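# Loop the round belt into both pulley grooves

## Task

Fit the round belt so it sits in the groove of each of the two pulleys, running as an open loop between them with no cross-over (not a figure-eight).

## Robot and tools

Robot: two arms, left_arm and right_arm, each with a two-finger gripper. The scene frame has its origin at table-top height, midway between the nominal arm bases; +z is up, +x points out over the table, and left_arm stands on the +y side (arm names do not match image sides). Calibrated bases: left_arm at (-0.023, +0.308, +0.026) m, right_arm at (+0.028, -0.261, +0.002) m, both nearly unrotated. Each gripper's fingers point along its own +z and spread along its own y. The reported end_effector_position is the spot between the pads, roughly 1 cm back from the tips.

Command layout. Every motion command is one row of 14 numbers, each in [-1, 1]: dx, dy, dz, rx, ry, rz, opening for left_arm, then the same seven for right_arm. Both arms are always included, even if one stays still. The first six per arm are an offset, not a pose: they count from that arm's Hand target as it stood when the action or move began, along that Hand target's own axes (not scene axes). Scale: 1.0 = 0.6 m of travel or 180 degrees of turn; rx, ry, rz form one rotation vector. Opening is absolute: +1 fully open (0.094 m), -1 shut. Six zeros re-request the current Hand target; repeating a nonzero offset moves the arm further each time. To keep a gripper unchanged, resend its present opening, since 0 means half open.

execute_actions: "actions" is a list of actions; each action is a table of 1 to 15 rows, one row per 1/30 s control step, and a short table repeats its last row to fill 15 steps. Every row is measured from the action's starting Hand target, not from the previous row. Each action lasts 0.5 s. An empty list returns state plus all camera images. "cameras" picks images by name (["all"], [] or names).

move: "target" is one 14-number row or a list of up to 15 rows; all rows are offsets from the same starting Hand targets. "speed" is top path speed in m/s (0.002 to 2.9, default 0.25; turning up to twice that in rad/s), one value or one per target. "blend" in metres rounds corners between listed targets (0 = stop at each). "opening_speed" changes openings gradually, in units of the -1..1 scale per second, at least 0.2. "grip_force" limits pad force in newtons, 10 to 50, per arm or one value; it persists, and lower force closes much slower. "blocking": false returns after about 0.5 s while the move continues. Paths are straight, end together, last 0.5 to 10 s, and ignore obstacles and the other arm. Opening changes on later targets happen only once everything is at rest. The result adds a "move:" line: done (within 10 mm and 2 degrees), off_target, moving, held, or fault, plus limits=paced (commanded pose clipped) or limits=held (steps withheld).

wait: "seconds" 0 to 10; arms keep their last command and any running move goes on. stop: brakes a running move (needs some distance). zoom_image: "camera" plus "region" [x0, y0, x1, y1] in pixels, at most 504 by 504, from that camera's newest picture. finished_scene: "scene" is the current scene number (1 or 2); irreversible; the belt must stay seated without the robot.

Results: end_effector_position (m) and end_effector_quat_wxyz in the scene frame; Hand target (last commanded pose after clipping, base for next offsets); Tool commands; grip_measured (finger opening on the -1..1 scale, reads a few mm off); grip_effort_nm (gripper motor effort, negative closing, not a pad force); Joint positions (last value = opening in metres), Joint velocities (may be reported as within noise), Joint torques (raw, offset, wrap at ±28 N m on joints 1-3). Action calls also list some per-step positions.

Caveats: joint play, friction and sag leave the gripper short, low or tilted, especially far out; small moves may not happen or go sideways, so check pose after each move and correct with the missing offset. Orientation commands are clipped to 40 degrees from the measured one per step. Don't route a path close to an arm's own base (it can flip the shoulder). A stopped arm keeps pushing until commanded back. Joint ranges (rad): waist -2.618..3.054, shoulder 0..3.142, elbow 0..3.142 (straight 2.901), wrist pitch and yaw -1.571..1.571, wrist roll -2.094..2.094.

Avoid: anything leaving the table, dropping or releasing a moving belt, fast impacts, hard pushes on fixed parts, any contact or squeeze between the two arms (can fail the scene), strain on wrist camera cables, and long holding or stretching that heats motors (MOTOR HOT at 75 °C, fold fault at 90 °C, collapse at 100 °C). Time runs while you think.

Cameras (896x504): cam_high, cam_low, cam_board, cam_idler, cam_left_wrist, cam_right_wrist; intrinsics and world-to-camera transforms are supplied, good to about a centimetre near image centre.

Each tool is called after ">>>" as name(argument=value, ...) on one line, values as JSON.

## Session

>>> execute_actions(actions=[])

Scene clock: 0.00 s.
left_arm: end_effector_position=(+0.3678, +0.3007, +0.1042) grip_measured=+1.000 grip_effort_nm=n/a end_effector_quat_wxyz=(+0.569, -0.013, +0.822, -0.008) | right_arm: end_effector_position=(+0.4090, -0.2606, +0.0699) grip_measured=+1.000 grip_effort_nm=n/a end_effector_quat_wxyz=(+0.549, +0.016, +0.834, -0.045)
Joint positions: left_arm=[-0.03 1.581 0.342 0.878 -0.035 -0.043 0.094] | right_arm=[0.068 1.56 0.325 0.826 0.16 0.006 0.094]
Joint velocities: within noise
Joint torques (N m): no reading
Heat: left arm: 33 °C; right arm: 32 °C.
Hand target: left_arm +0.3701, +0.3014, +0.1091; +0.575, -0.013, +0.818, -0.005 | right_arm +0.4110, -0.2614, +0.0740; +0.554, +0.019, +0.831, -0.045
Tool commands: left_gripper/opening=+1.0 right_gripper/opening=+1.0

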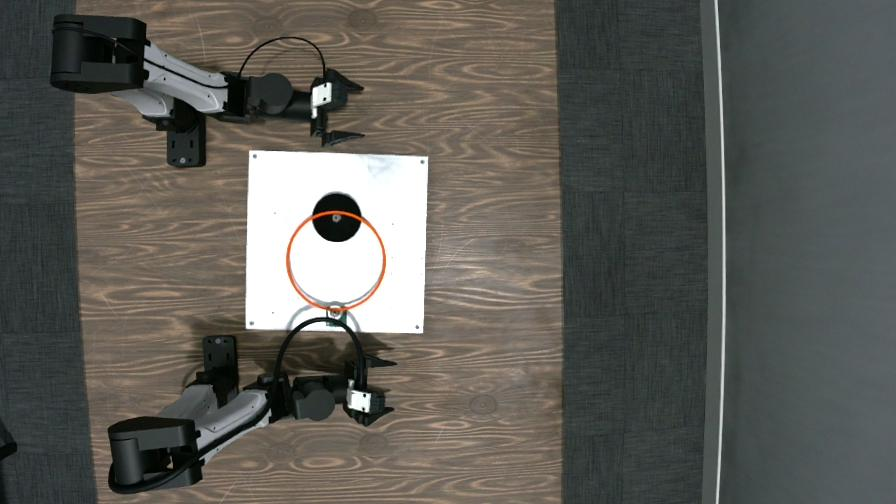

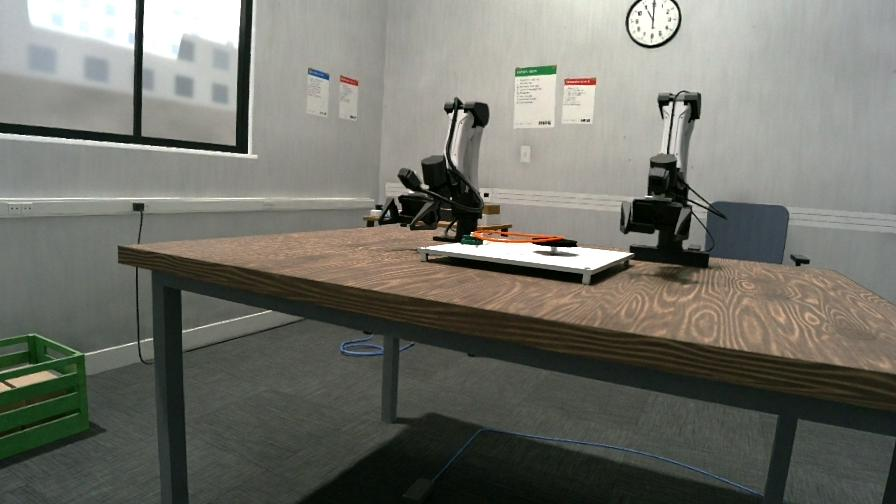

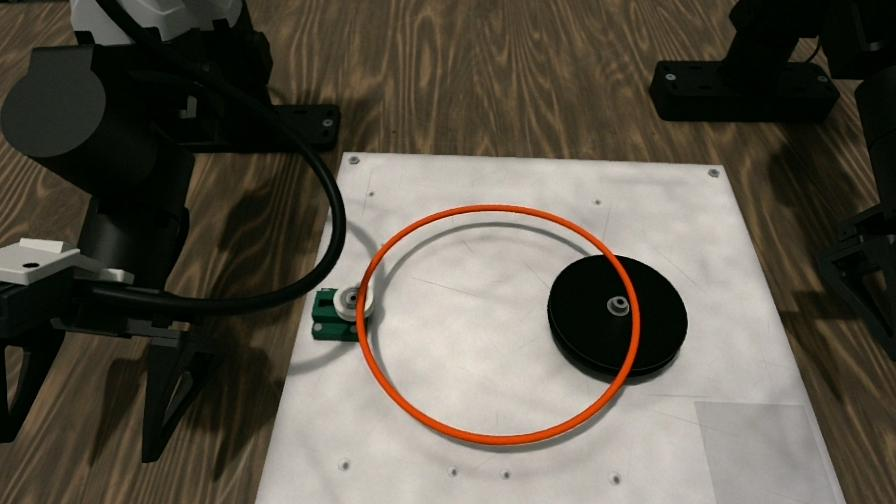

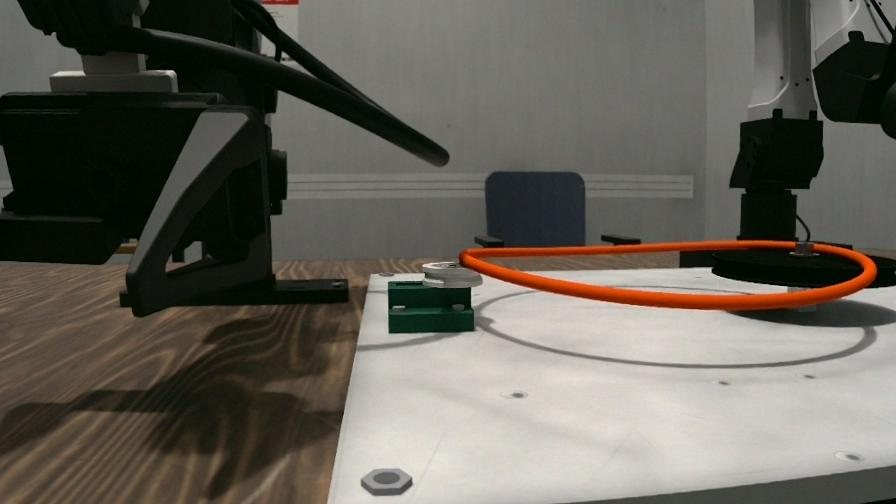

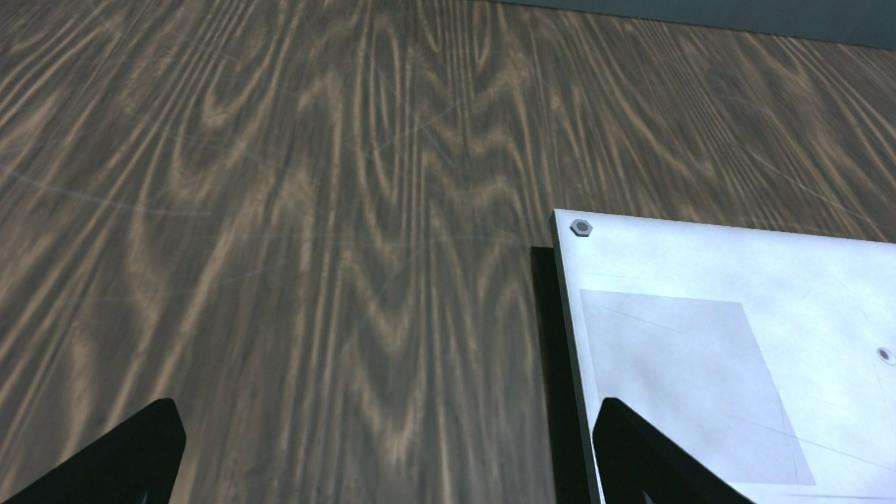

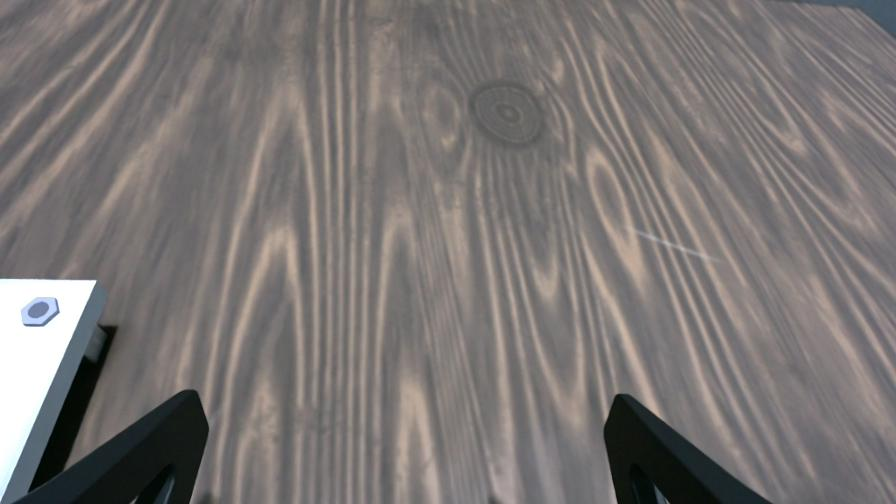

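>>> zoom_image(camera="cam_idler", region=[370, 200, 896, 400])

>>> zoom_image(camera="cam_board", region=[280, 180, 720, 460])

>>> zoom_image(camera="cam_high", region=[230, 140, 450, 350])

Region (370, 200, 896, 400) is 526x200 pixels. A region can be at most 504 by 504 pixels.

Scaled by 1.145 from the camera's 896x504 image, which has a finer 1280x720 frame.

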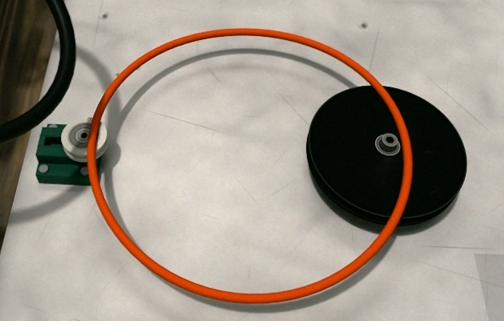

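Scaled by 2.291 from the camera's 896x504 image, which has a finer 1280x720 frame.

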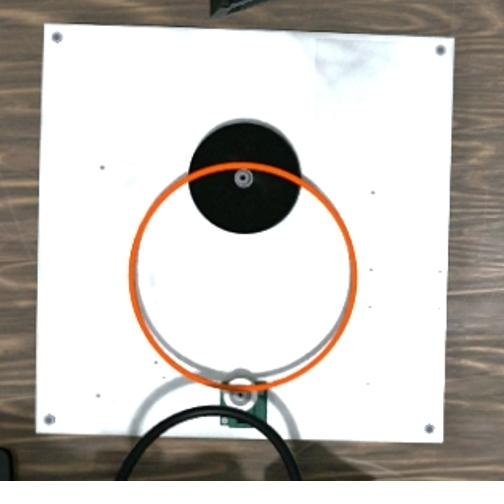

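>>> zoom_image(camera="cam_idler", region=[370, 210, 640, 360])

>>> zoom_image(camera="cam_idler", region=[640, 210, 896, 352])

>>> zoom_image(camera="cam_board", region=[290, 260, 410, 360])

>>> zoom_image(camera="cam_low", region=[410, 215, 640, 295])

Scaled by 1.867 from the camera's 896x504 image, which has a finer 1280x720 frame.

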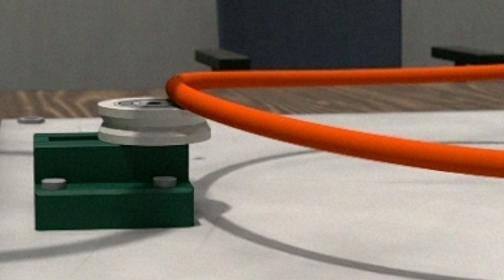

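Scaled by 1.969 from the camera's 896x504 image, which has a finer 1280x720 frame.

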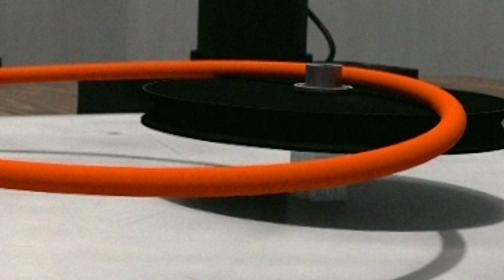

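Scaled by 4.200 from the camera's 896x504 image, which has a finer 1280x720 frame.

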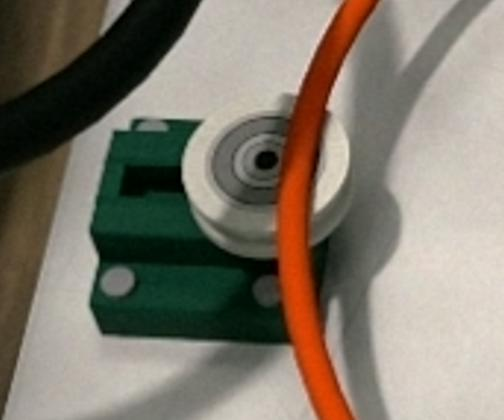

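Scaled by 2.191 from the camera's 896x504 image, which has a finer 1280x720 frame.

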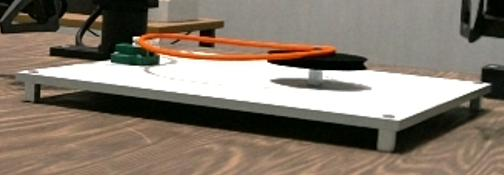

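>>> move(target=[-0.0537, -0.3023, -0.1305, -0.0026, 0.3345, 0.009, -0.4, -0.0957, 0.1935, -0.2585, -0.0309, 0.3185, -0.01, -0.4], cameras=["all"])

Scene clock: 128.30 s.
left_arm: end_effector_position=(+0.3115, +0.1230, +0.1707) grip_measured=-0.398 grip_effort_nm=-0.12 end_effector_quat_wxyz=(+0.100, +0.010, +0.995, +0.001) | right_arm: end_effector_position=(+0.3029, -0.1347, +0.1774) grip_measured=-0.397 grip_effort_nm=-0.18 end_effector_quat_wxyz=(+0.100, -0.005, +0.995, -0.007)
Joint positions: left_arm=[-0.547 1.833 1.671 -1.236 -0.104 -0.523 0.028] | right_arm=[0.485 1.538 1.464 -1.326 0.106 0.473 0.028]
Joint torques (N m): left_arm=[-0.55 -7.77 8.99 0.34 0.18 -0.16] | right_arm=[0.98 -5.45 8.98 0.51 -0.14 0.23]
Heat: left arm: 37 °C; right arm: 41 °C.
Hand target: left_arm +0.3101, +0.1205, +0.1701; +0.087, +0.000, +0.996, +0.000 | right_arm +0.3000, -0.1297, +0.1798; +0.087, +0.000, +0.996, +0.000
Off the commanded pose: left_arm 0.003 m, 2 deg | right_arm 0.006 m, 2 deg.
move: done
camera_calibration:
cam_left_wrist: T_world_to_cam=[[0.0231977, -0.998036, 0.0581929, 0.0967343], [-0.941047, -0.00214954, 0.338269, 0.276497], [-0.337479, -0.0626093, -0.939249, 0.370425], [0, 0, 0, 1]] pos_world=[0.382963, 0.120331, 0.248761]
cam_right_wrist: T_world_to_cam=[[0.0440987, -0.996399, 0.0724199, -0.169198], [-0.930262, -0.014526, 0.366608, 0.250159], [-0.364236, -0.0835364, -0.927553, 0.368907], [0, 0, 0, 1]] pos_world=[0.374544, -0.134137, 0.262723]

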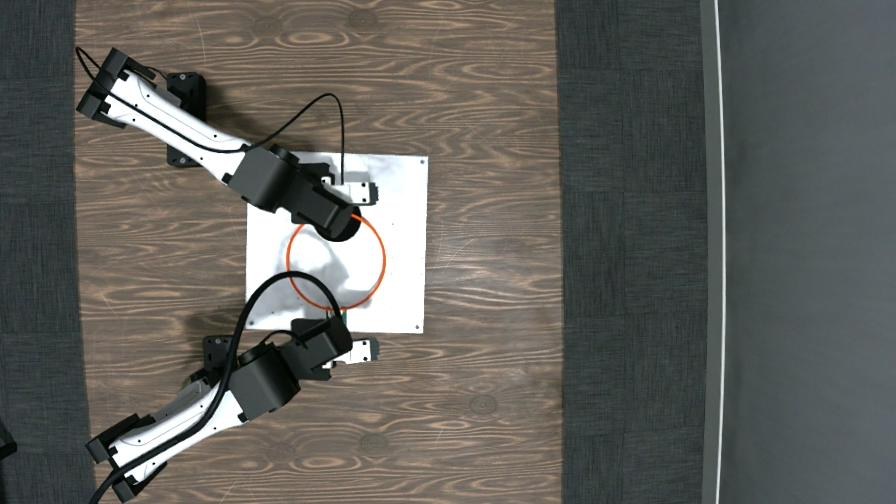

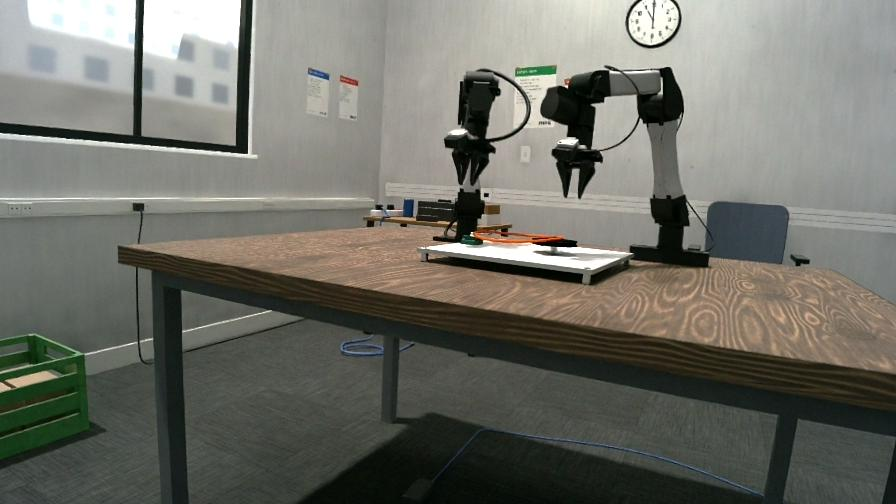

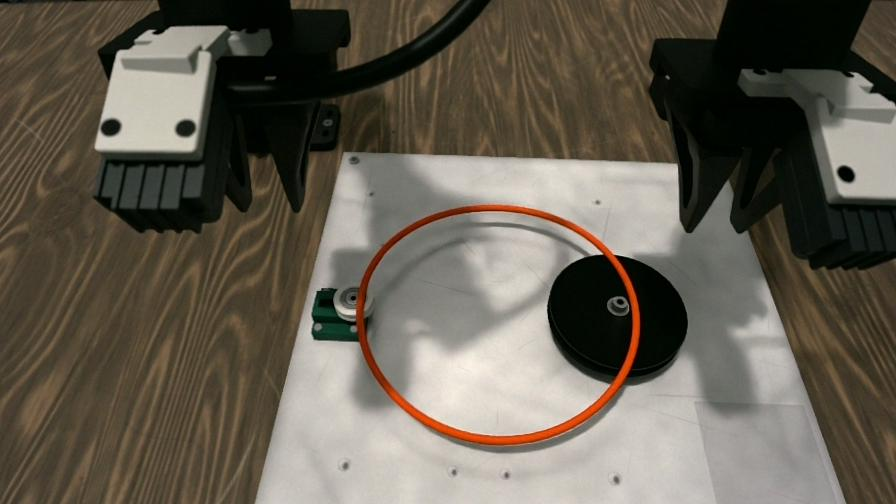

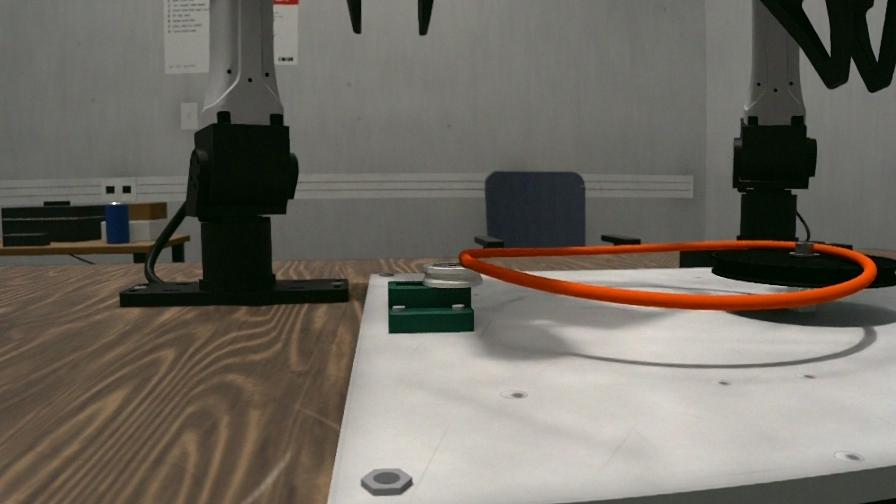

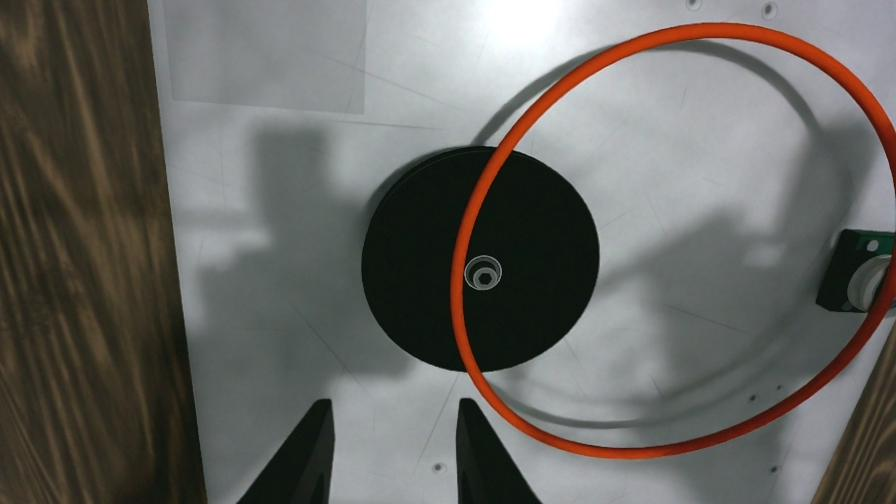

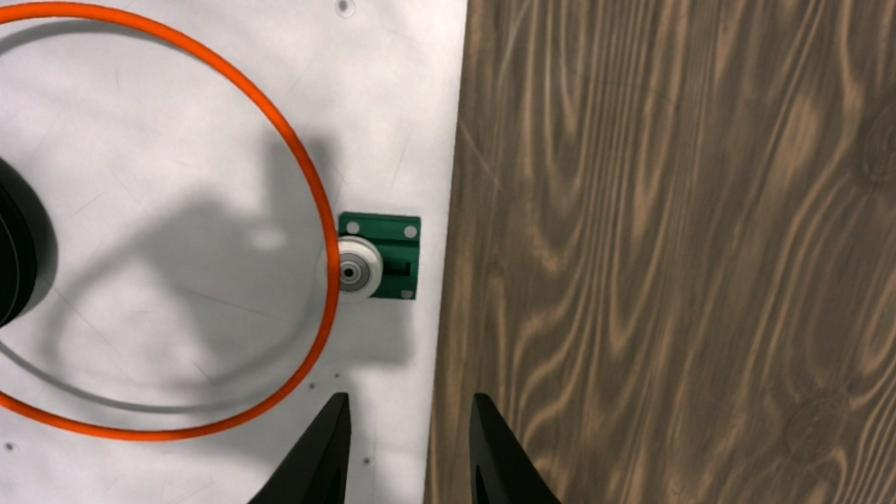

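>>> zoom_image(camera="cam_right_wrist", region=[240, 140, 500, 400])

>>> zoom_image(camera="cam_left_wrist", region=[300, 120, 640, 460])

>>> zoom_image(camera="cam_board", region=[640, 80, 896, 280])

Scaled by 1.938 from the camera's 896x504 image, which has a finer 1280x720 frame.

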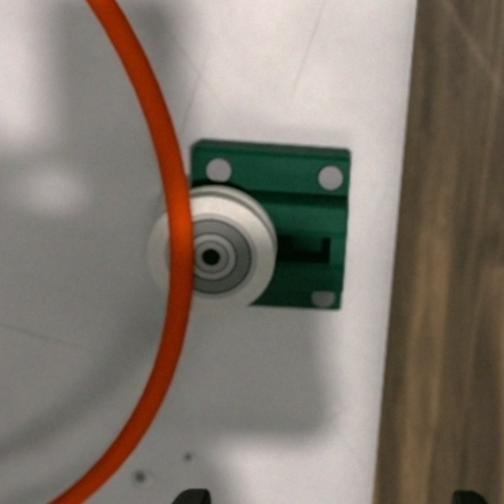

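Scaled by 1.482 from the camera's 896x504 image, which has a finer 1280x720 frame.

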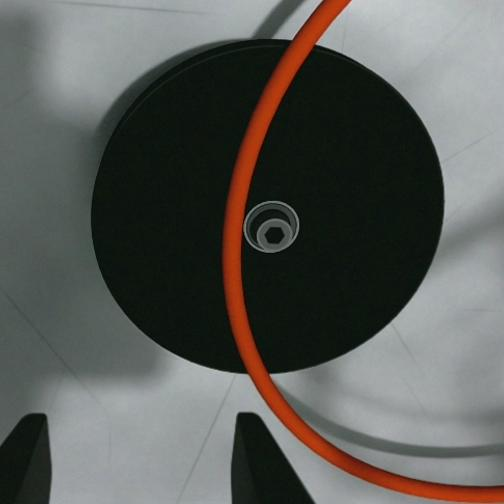

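Scaled by 1.969 from the camera's 896x504 image, which has a finer 1280x720 frame.

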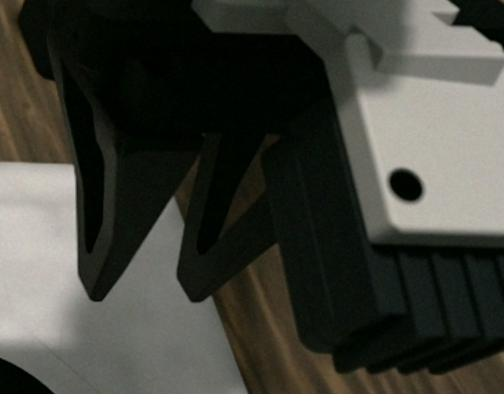

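>>> move(target=[0, 0, 0, 0, 0, 0, -0.4, -0.0126, 0.0712, 0.1255, -0.0164, 0, -0.093, -0.6], cameras=["cam_high", "cam_board", "cam_idler", "cam_right_wrist"])

Scene clock: 257.60 s.
left_arm: end_effector_position=(+0.3115, +0.1230, +0.1707) grip_measured=-0.398 grip_effort_nm=-0.12 end_effector_quat_wxyz=(+0.100, +0.010, +0.995, +0.001) | right_arm: end_effector_position=(+0.3178, -0.0953, +0.1140) grip_measured=-0.597 grip_effort_nm=-0.18 end_effector_quat_wxyz=(+0.084, -0.134, +0.987, +0.000)
Joint positions: left_arm=[-0.547 1.833 1.671 -1.236 -0.104 -0.523 0.028] | right_arm=[0.548 1.662 1.345 -1.099 0.068 0.28 0.019]
Joint torques (N m): left_arm=[-0.35 -7.66 8.92 0.36 0.11 -0.16] | right_arm=[0.91 -7.06 5.35 1.22 -0.18 -0.11]
Heat: left arm: 43 °C; right arm: 38 °C.
Hand target: left_arm +0.3101, +0.1205, +0.1701; +0.087, +0.000, +0.996, +0.000 | right_arm +0.3206, -0.0871, +0.1069; +0.086, -0.147, +0.985, +0.013
Off the commanded pose: left_arm 0.003 m, 2 deg | right_arm 0.011 m, 2 deg.
move: off_target (right_arm)
camera_calibration:
cam_right_wrist: T_world_to_cam=[[0.30023, -0.950714, 0.0774832, -0.203629], [-0.88393, -0.246768, 0.397207, 0.247514], [-0.35851, -0.187743, -0.914452, 0.305615], [0, 0, 0, 1]] pos_world=[0.389487, -0.0751371, 0.196933]
Images, in order (width x height): cam_high 896x504, cam_board 896x504, cam_idler 896x504, cam_right_wrist 896x504.

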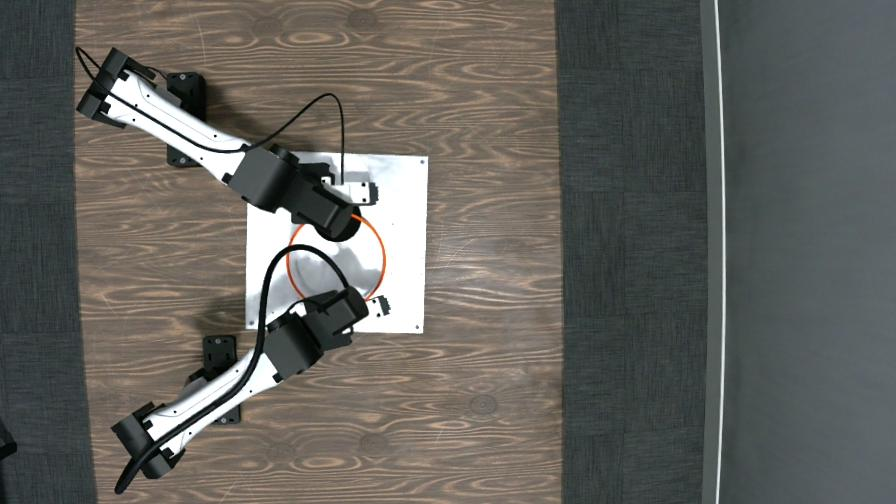

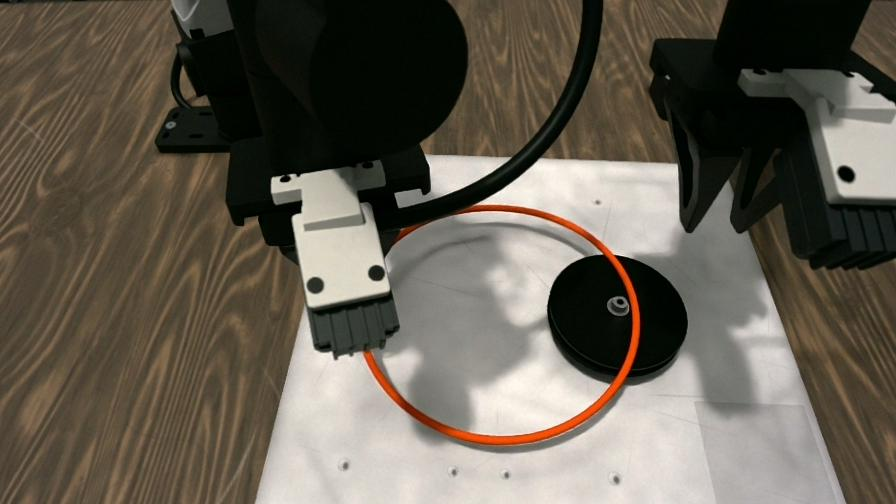

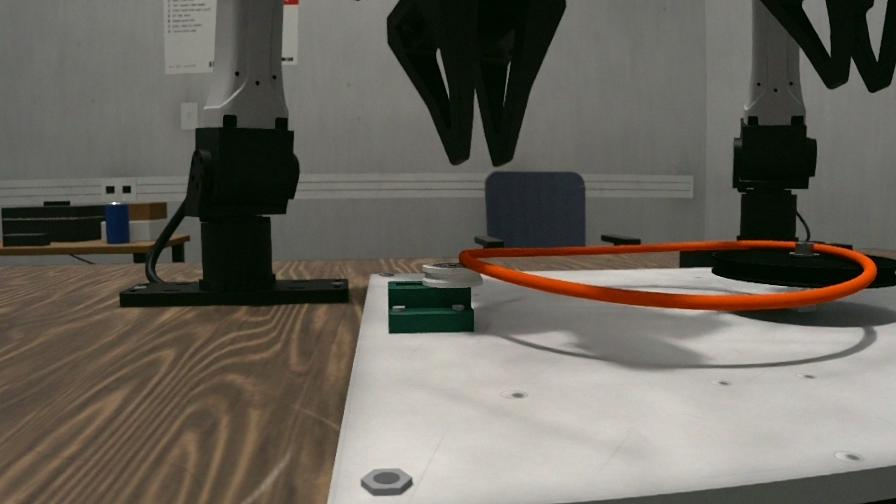

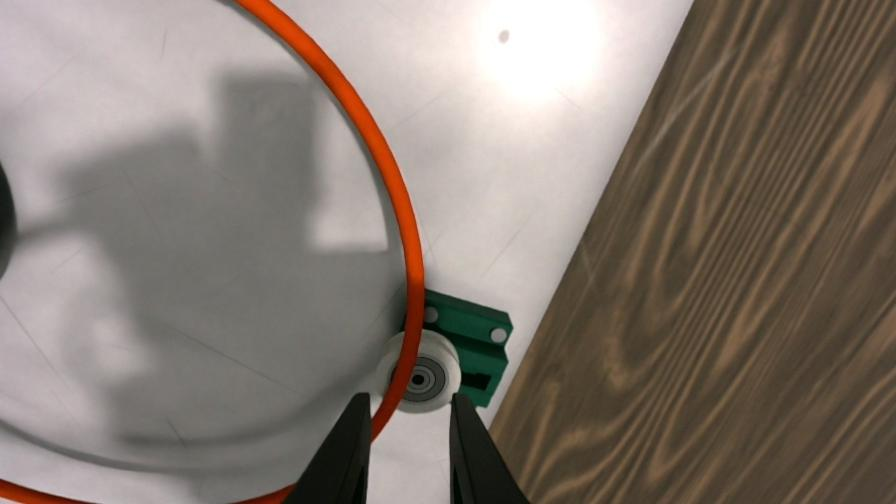

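>>> move(target=[0, 0, 0, 0, 0, 0, -0.4, 0, 0, 0.05, 0, 0, 0, -0.6], cameras=["cam_idler", "cam_right_wrist"], speed=0.1)

>>> zoom_image(camera="cam_right_wrist", region=[300, 200, 560, 460])

>>> zoom_image(camera="cam_idler", region=[370, 150, 600, 350])

Scene clock: 297.60 s.
left_arm: end_effector_position=(+0.3115, +0.1230, +0.1707) grip_measured=-0.398 grip_effort_nm=-0.12 end_effector_quat_wxyz=(+0.100, +0.010, +0.995, +0.001) | right_arm: end_effector_position=(+0.3229, -0.0922, +0.0854) grip_measured=-0.597 grip_effort_nm=-0.18 end_effector_quat_wxyz=(+0.085, -0.136, +0.987, +0.001)
Joint positions: left_arm=[-0.547 1.833 1.671 -1.236 -0.104 -0.523 0.028] | right_arm=[0.548 1.697 1.269 -0.986 0.068 0.275 0.019]
Joint torques (N m): left_arm=[-0.32 -7.72 9.02 0.35 0.15 -0.13] | right_arm=[0.57 -7.19 5.24 1.24 -0.18 -0.1]
Heat: left arm: 44 °C; right arm: 35 °C.
Hand target: left_arm +0.3101, +0.1205, +0.1701; +0.087, +0.000, +0.996, +0.000 | right_arm +0.3256, -0.0856, +0.0774; +0.086, -0.147, +0.985, +0.013
Off the commanded pose: left_arm 0.003 m, 2 deg | right_arm 0.011 m, 2 deg.
move: off_target (right_arm)
camera_calibration:
cam_right_wrist: T_world_to_cam=[[0.304428, -0.949366, 0.0776393, -0.201252], [-0.883672, -0.251052, 0.39509, 0.263902], [-0.355593, -0.188884, -0.915356, 0.280954], [0, 0, 0, 1]] pos_world=[0.394375, -0.0717408, 0.168533]
Images, in order (width x height): cam_idler 896x504, cam_right_wrist 896x504.

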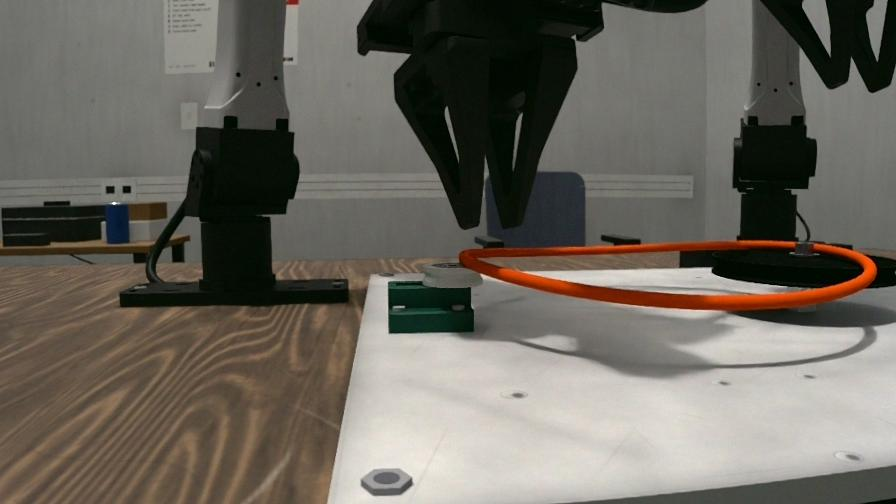

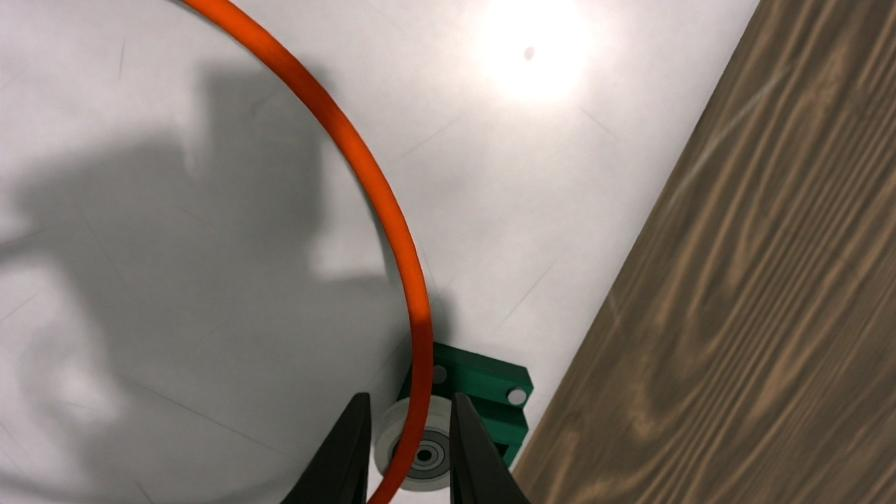

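Scaled by 1.938 from the camera's 896x504 image, which has a finer 1280x720 frame.

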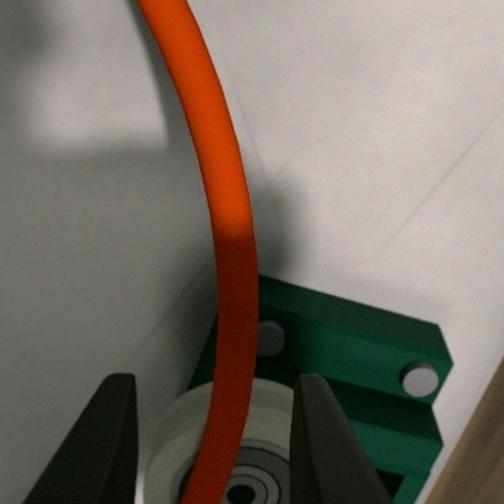

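Scaled by 2.191 from the camera's 896x504 image, which has a finer 1280x720 frame.

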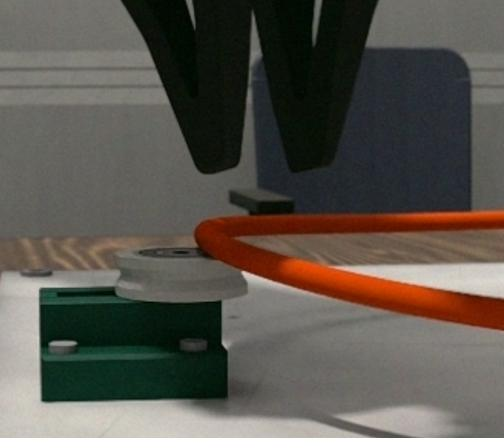

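>>> move(target=[0, 0, 0, 0, 0, 0, -0.4, 0, -0.005, 0.036, 0, 0, 0, -0.6], cameras=["cam_idler", "cam_right_wrist", "cam_board"], speed=0.08)

>>> zoom_image(camera="cam_right_wrist", region=[300, 240, 560, 500])

>>> zoom_image(camera="cam_idler", region=[370, 150, 600, 350])

Scene clock: 320.77 s.
left_arm: end_effector_position=(+0.3115, +0.1230, +0.1707) grip_measured=-0.398 grip_effort_nm=-0.12 end_effector_quat_wxyz=(+0.100, +0.010, +0.995, +0.001) | right_arm: end_effector_position=(+0.3261, -0.0899, +0.0646) grip_measured=-0.597 grip_effort_nm=-0.18 end_effector_quat_wxyz=(+0.086, -0.142, +0.986, +0.001)
Joint positions: left_arm=[-0.547 1.833 1.671 -1.236 -0.104 -0.523 0.028] | right_arm=[0.548 1.727 1.219 -0.903 0.066 0.263 0.019]
Joint torques (N m): left_arm=[-0.43 -7.73 9.01 0.36 0.13 -0.16] | right_arm=[-0.39 -7.3 5.14 1.24 -0.18 -0.11]
Heat: left arm: 44 °C; right arm: 35 °C.
Hand target: left_arm +0.3101, +0.1205, +0.1701; +0.087, +0.000, +0.996, +0.000 | right_arm +0.3301, -0.0874, +0.0562; +0.086, -0.147, +0.985, +0.013
Off the commanded pose: left_arm 0.003 m, 2 deg | right_arm 0.010 m, 1 deg.
move: done
camera_calibration:
cam_right_wrist: T_world_to_cam=[[0.315953, -0.945588, 0.0776923, -0.201756], [-0.881123, -0.262071, 0.393626, 0.273713], [-0.351847, -0.192824, -0.915982, 0.261903], [0, 0, 0, 1]] pos_world=[0.39707, -0.0685448, 0.147833]
Images, in order (width x height): cam_board 896x504, cam_idler 896x504, cam_right_wrist 896x504.

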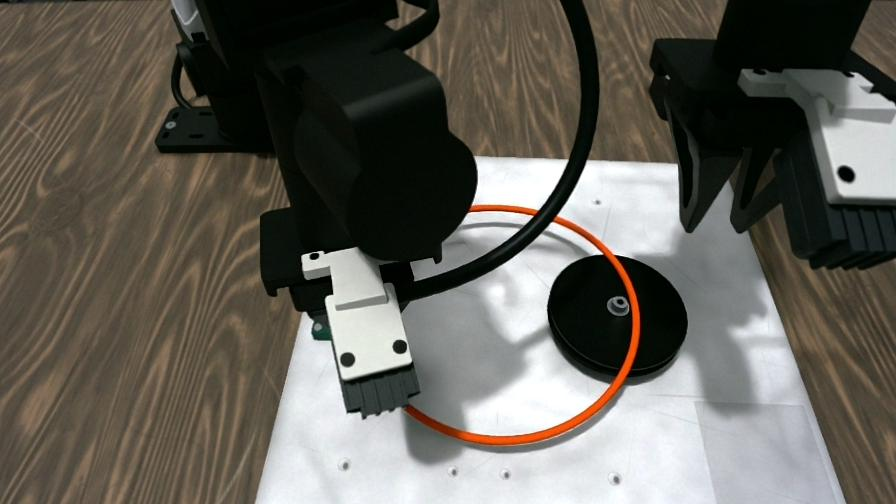

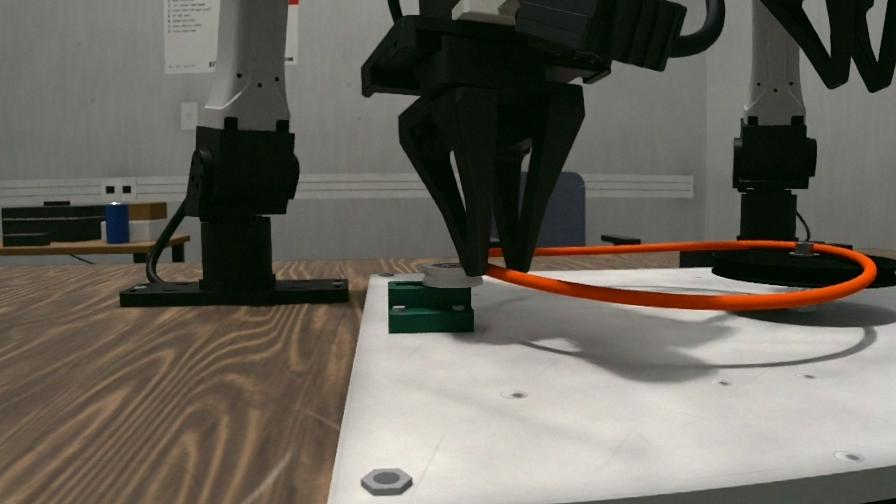

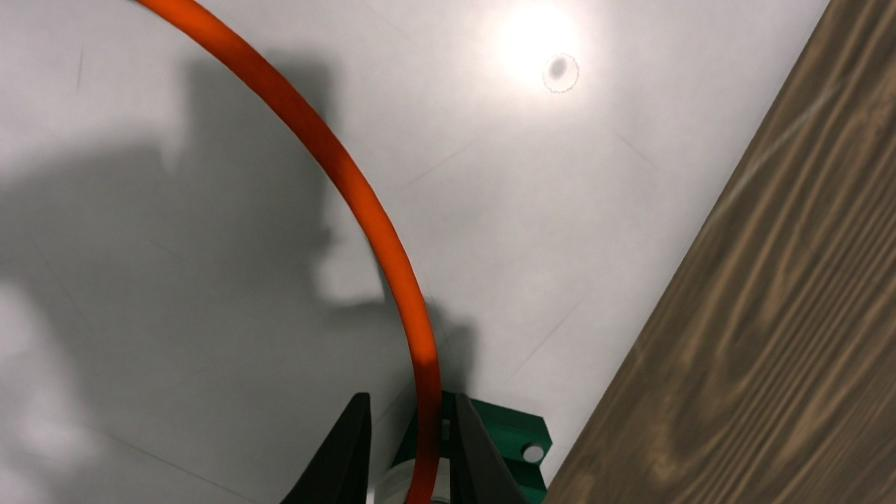

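Scaled by 1.938 from the camera's 896x504 image, which has a finer 1280x720 frame.

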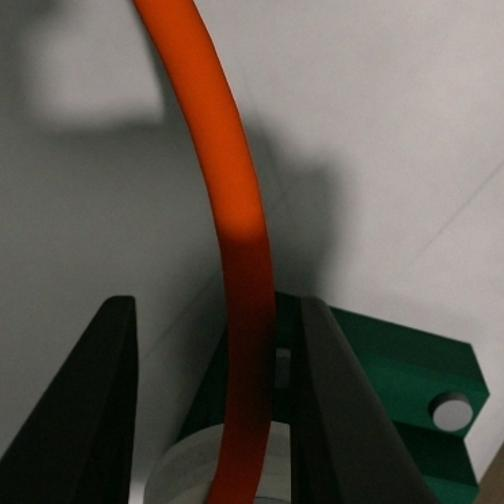

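Scaled by 2.191 from the camera's 896x504 image, which has a finer 1280x720 frame.

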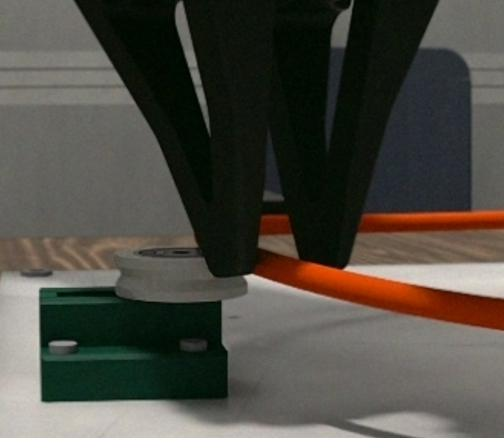

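>>> move(target=[0, 0, 0, 0, 0, 0, -0.4, 0, -0.006, 0.010, 0, 0, 0, -0.6], cameras=["cam_idler", "cam_right_wrist"], speed=0.08)

>>> zoom_image(camera="cam_right_wrist", region=[300, 240, 560, 500])

>>> zoom_image(camera="cam_idler", region=[370, 150, 600, 350])

Scene clock: 329.63 s.
left_arm: end_effector_position=(+0.3115, +0.1230, +0.1707) grip_measured=-0.398 grip_effort_nm=-0.12 end_effector_quat_wxyz=(+0.100, +0.010, +0.995, +0.001) | right_arm: end_effector_position=(+0.3288, -0.0939, +0.0589) grip_measured=-0.597 grip_effort_nm=-0.18 end_effector_quat_wxyz=(+0.086, -0.140, +0.986, +0.002)
Joint positions: left_arm=[-0.547 1.833 1.671 -1.236 -0.104 -0.523 0.028] | right_arm=[0.533 1.734 1.203 -0.88 0.063 0.252 0.019]
Joint torques (N m): left_arm=[-0.31 -7.8 9.13 0.36 0.18 -0.19] | right_arm=[-0.1 -7.23 5.07 1.25 -0.18 -0.11]
Heat: left arm: 44 °C; right arm: 35 °C.
Hand target: left_arm +0.3101, +0.1205, +0.1701; +0.087, +0.000, +0.996, +0.000 | right_arm +0.3321, -0.0906, +0.0501; +0.086, -0.147, +0.985, +0.013
Off the commanded pose: left_arm 0.003 m, 2 deg | right_arm 0.010 m, 1 deg.
move: done
camera_calibration:
cam_right_wrist: T_world_to_cam=[[0.311682, -0.947111, 0.0763907, -0.204709], [-0.882097, -0.258525, 0.393789, 0.277958], [-0.353213, -0.190121, -0.916021, 0.257583], [0, 0, 0, 1]] pos_world=[0.399972, -0.073051, 0.142132]
Images, in order (width x height): cam_idler 896x504, cam_right_wrist 896x504.

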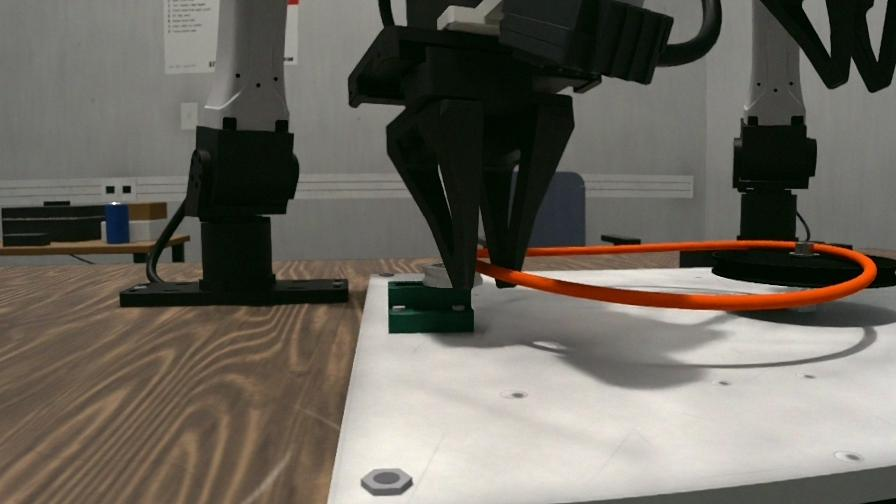

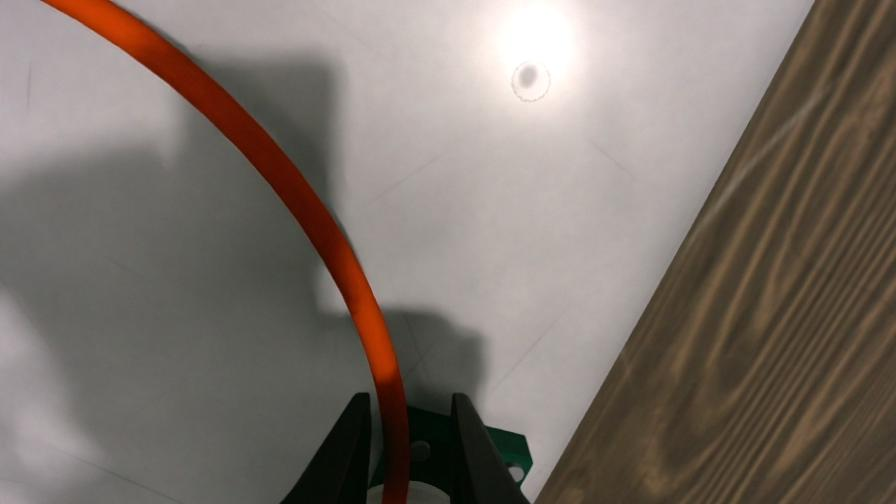

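Scaled by 1.938 from the camera's 896x504 image, which has a finer 1280x720 frame.

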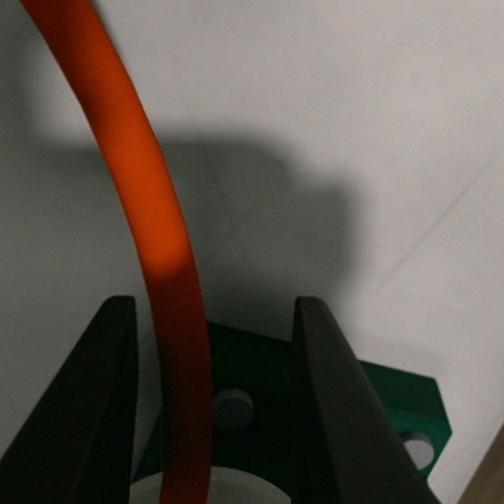

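Scaled by 2.191 from the camera's 896x504 image, which has a finer 1280x720 frame.

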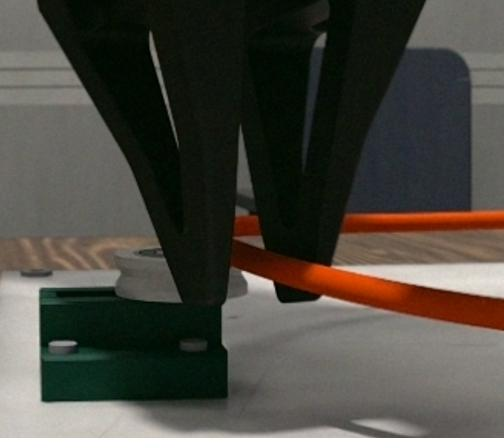

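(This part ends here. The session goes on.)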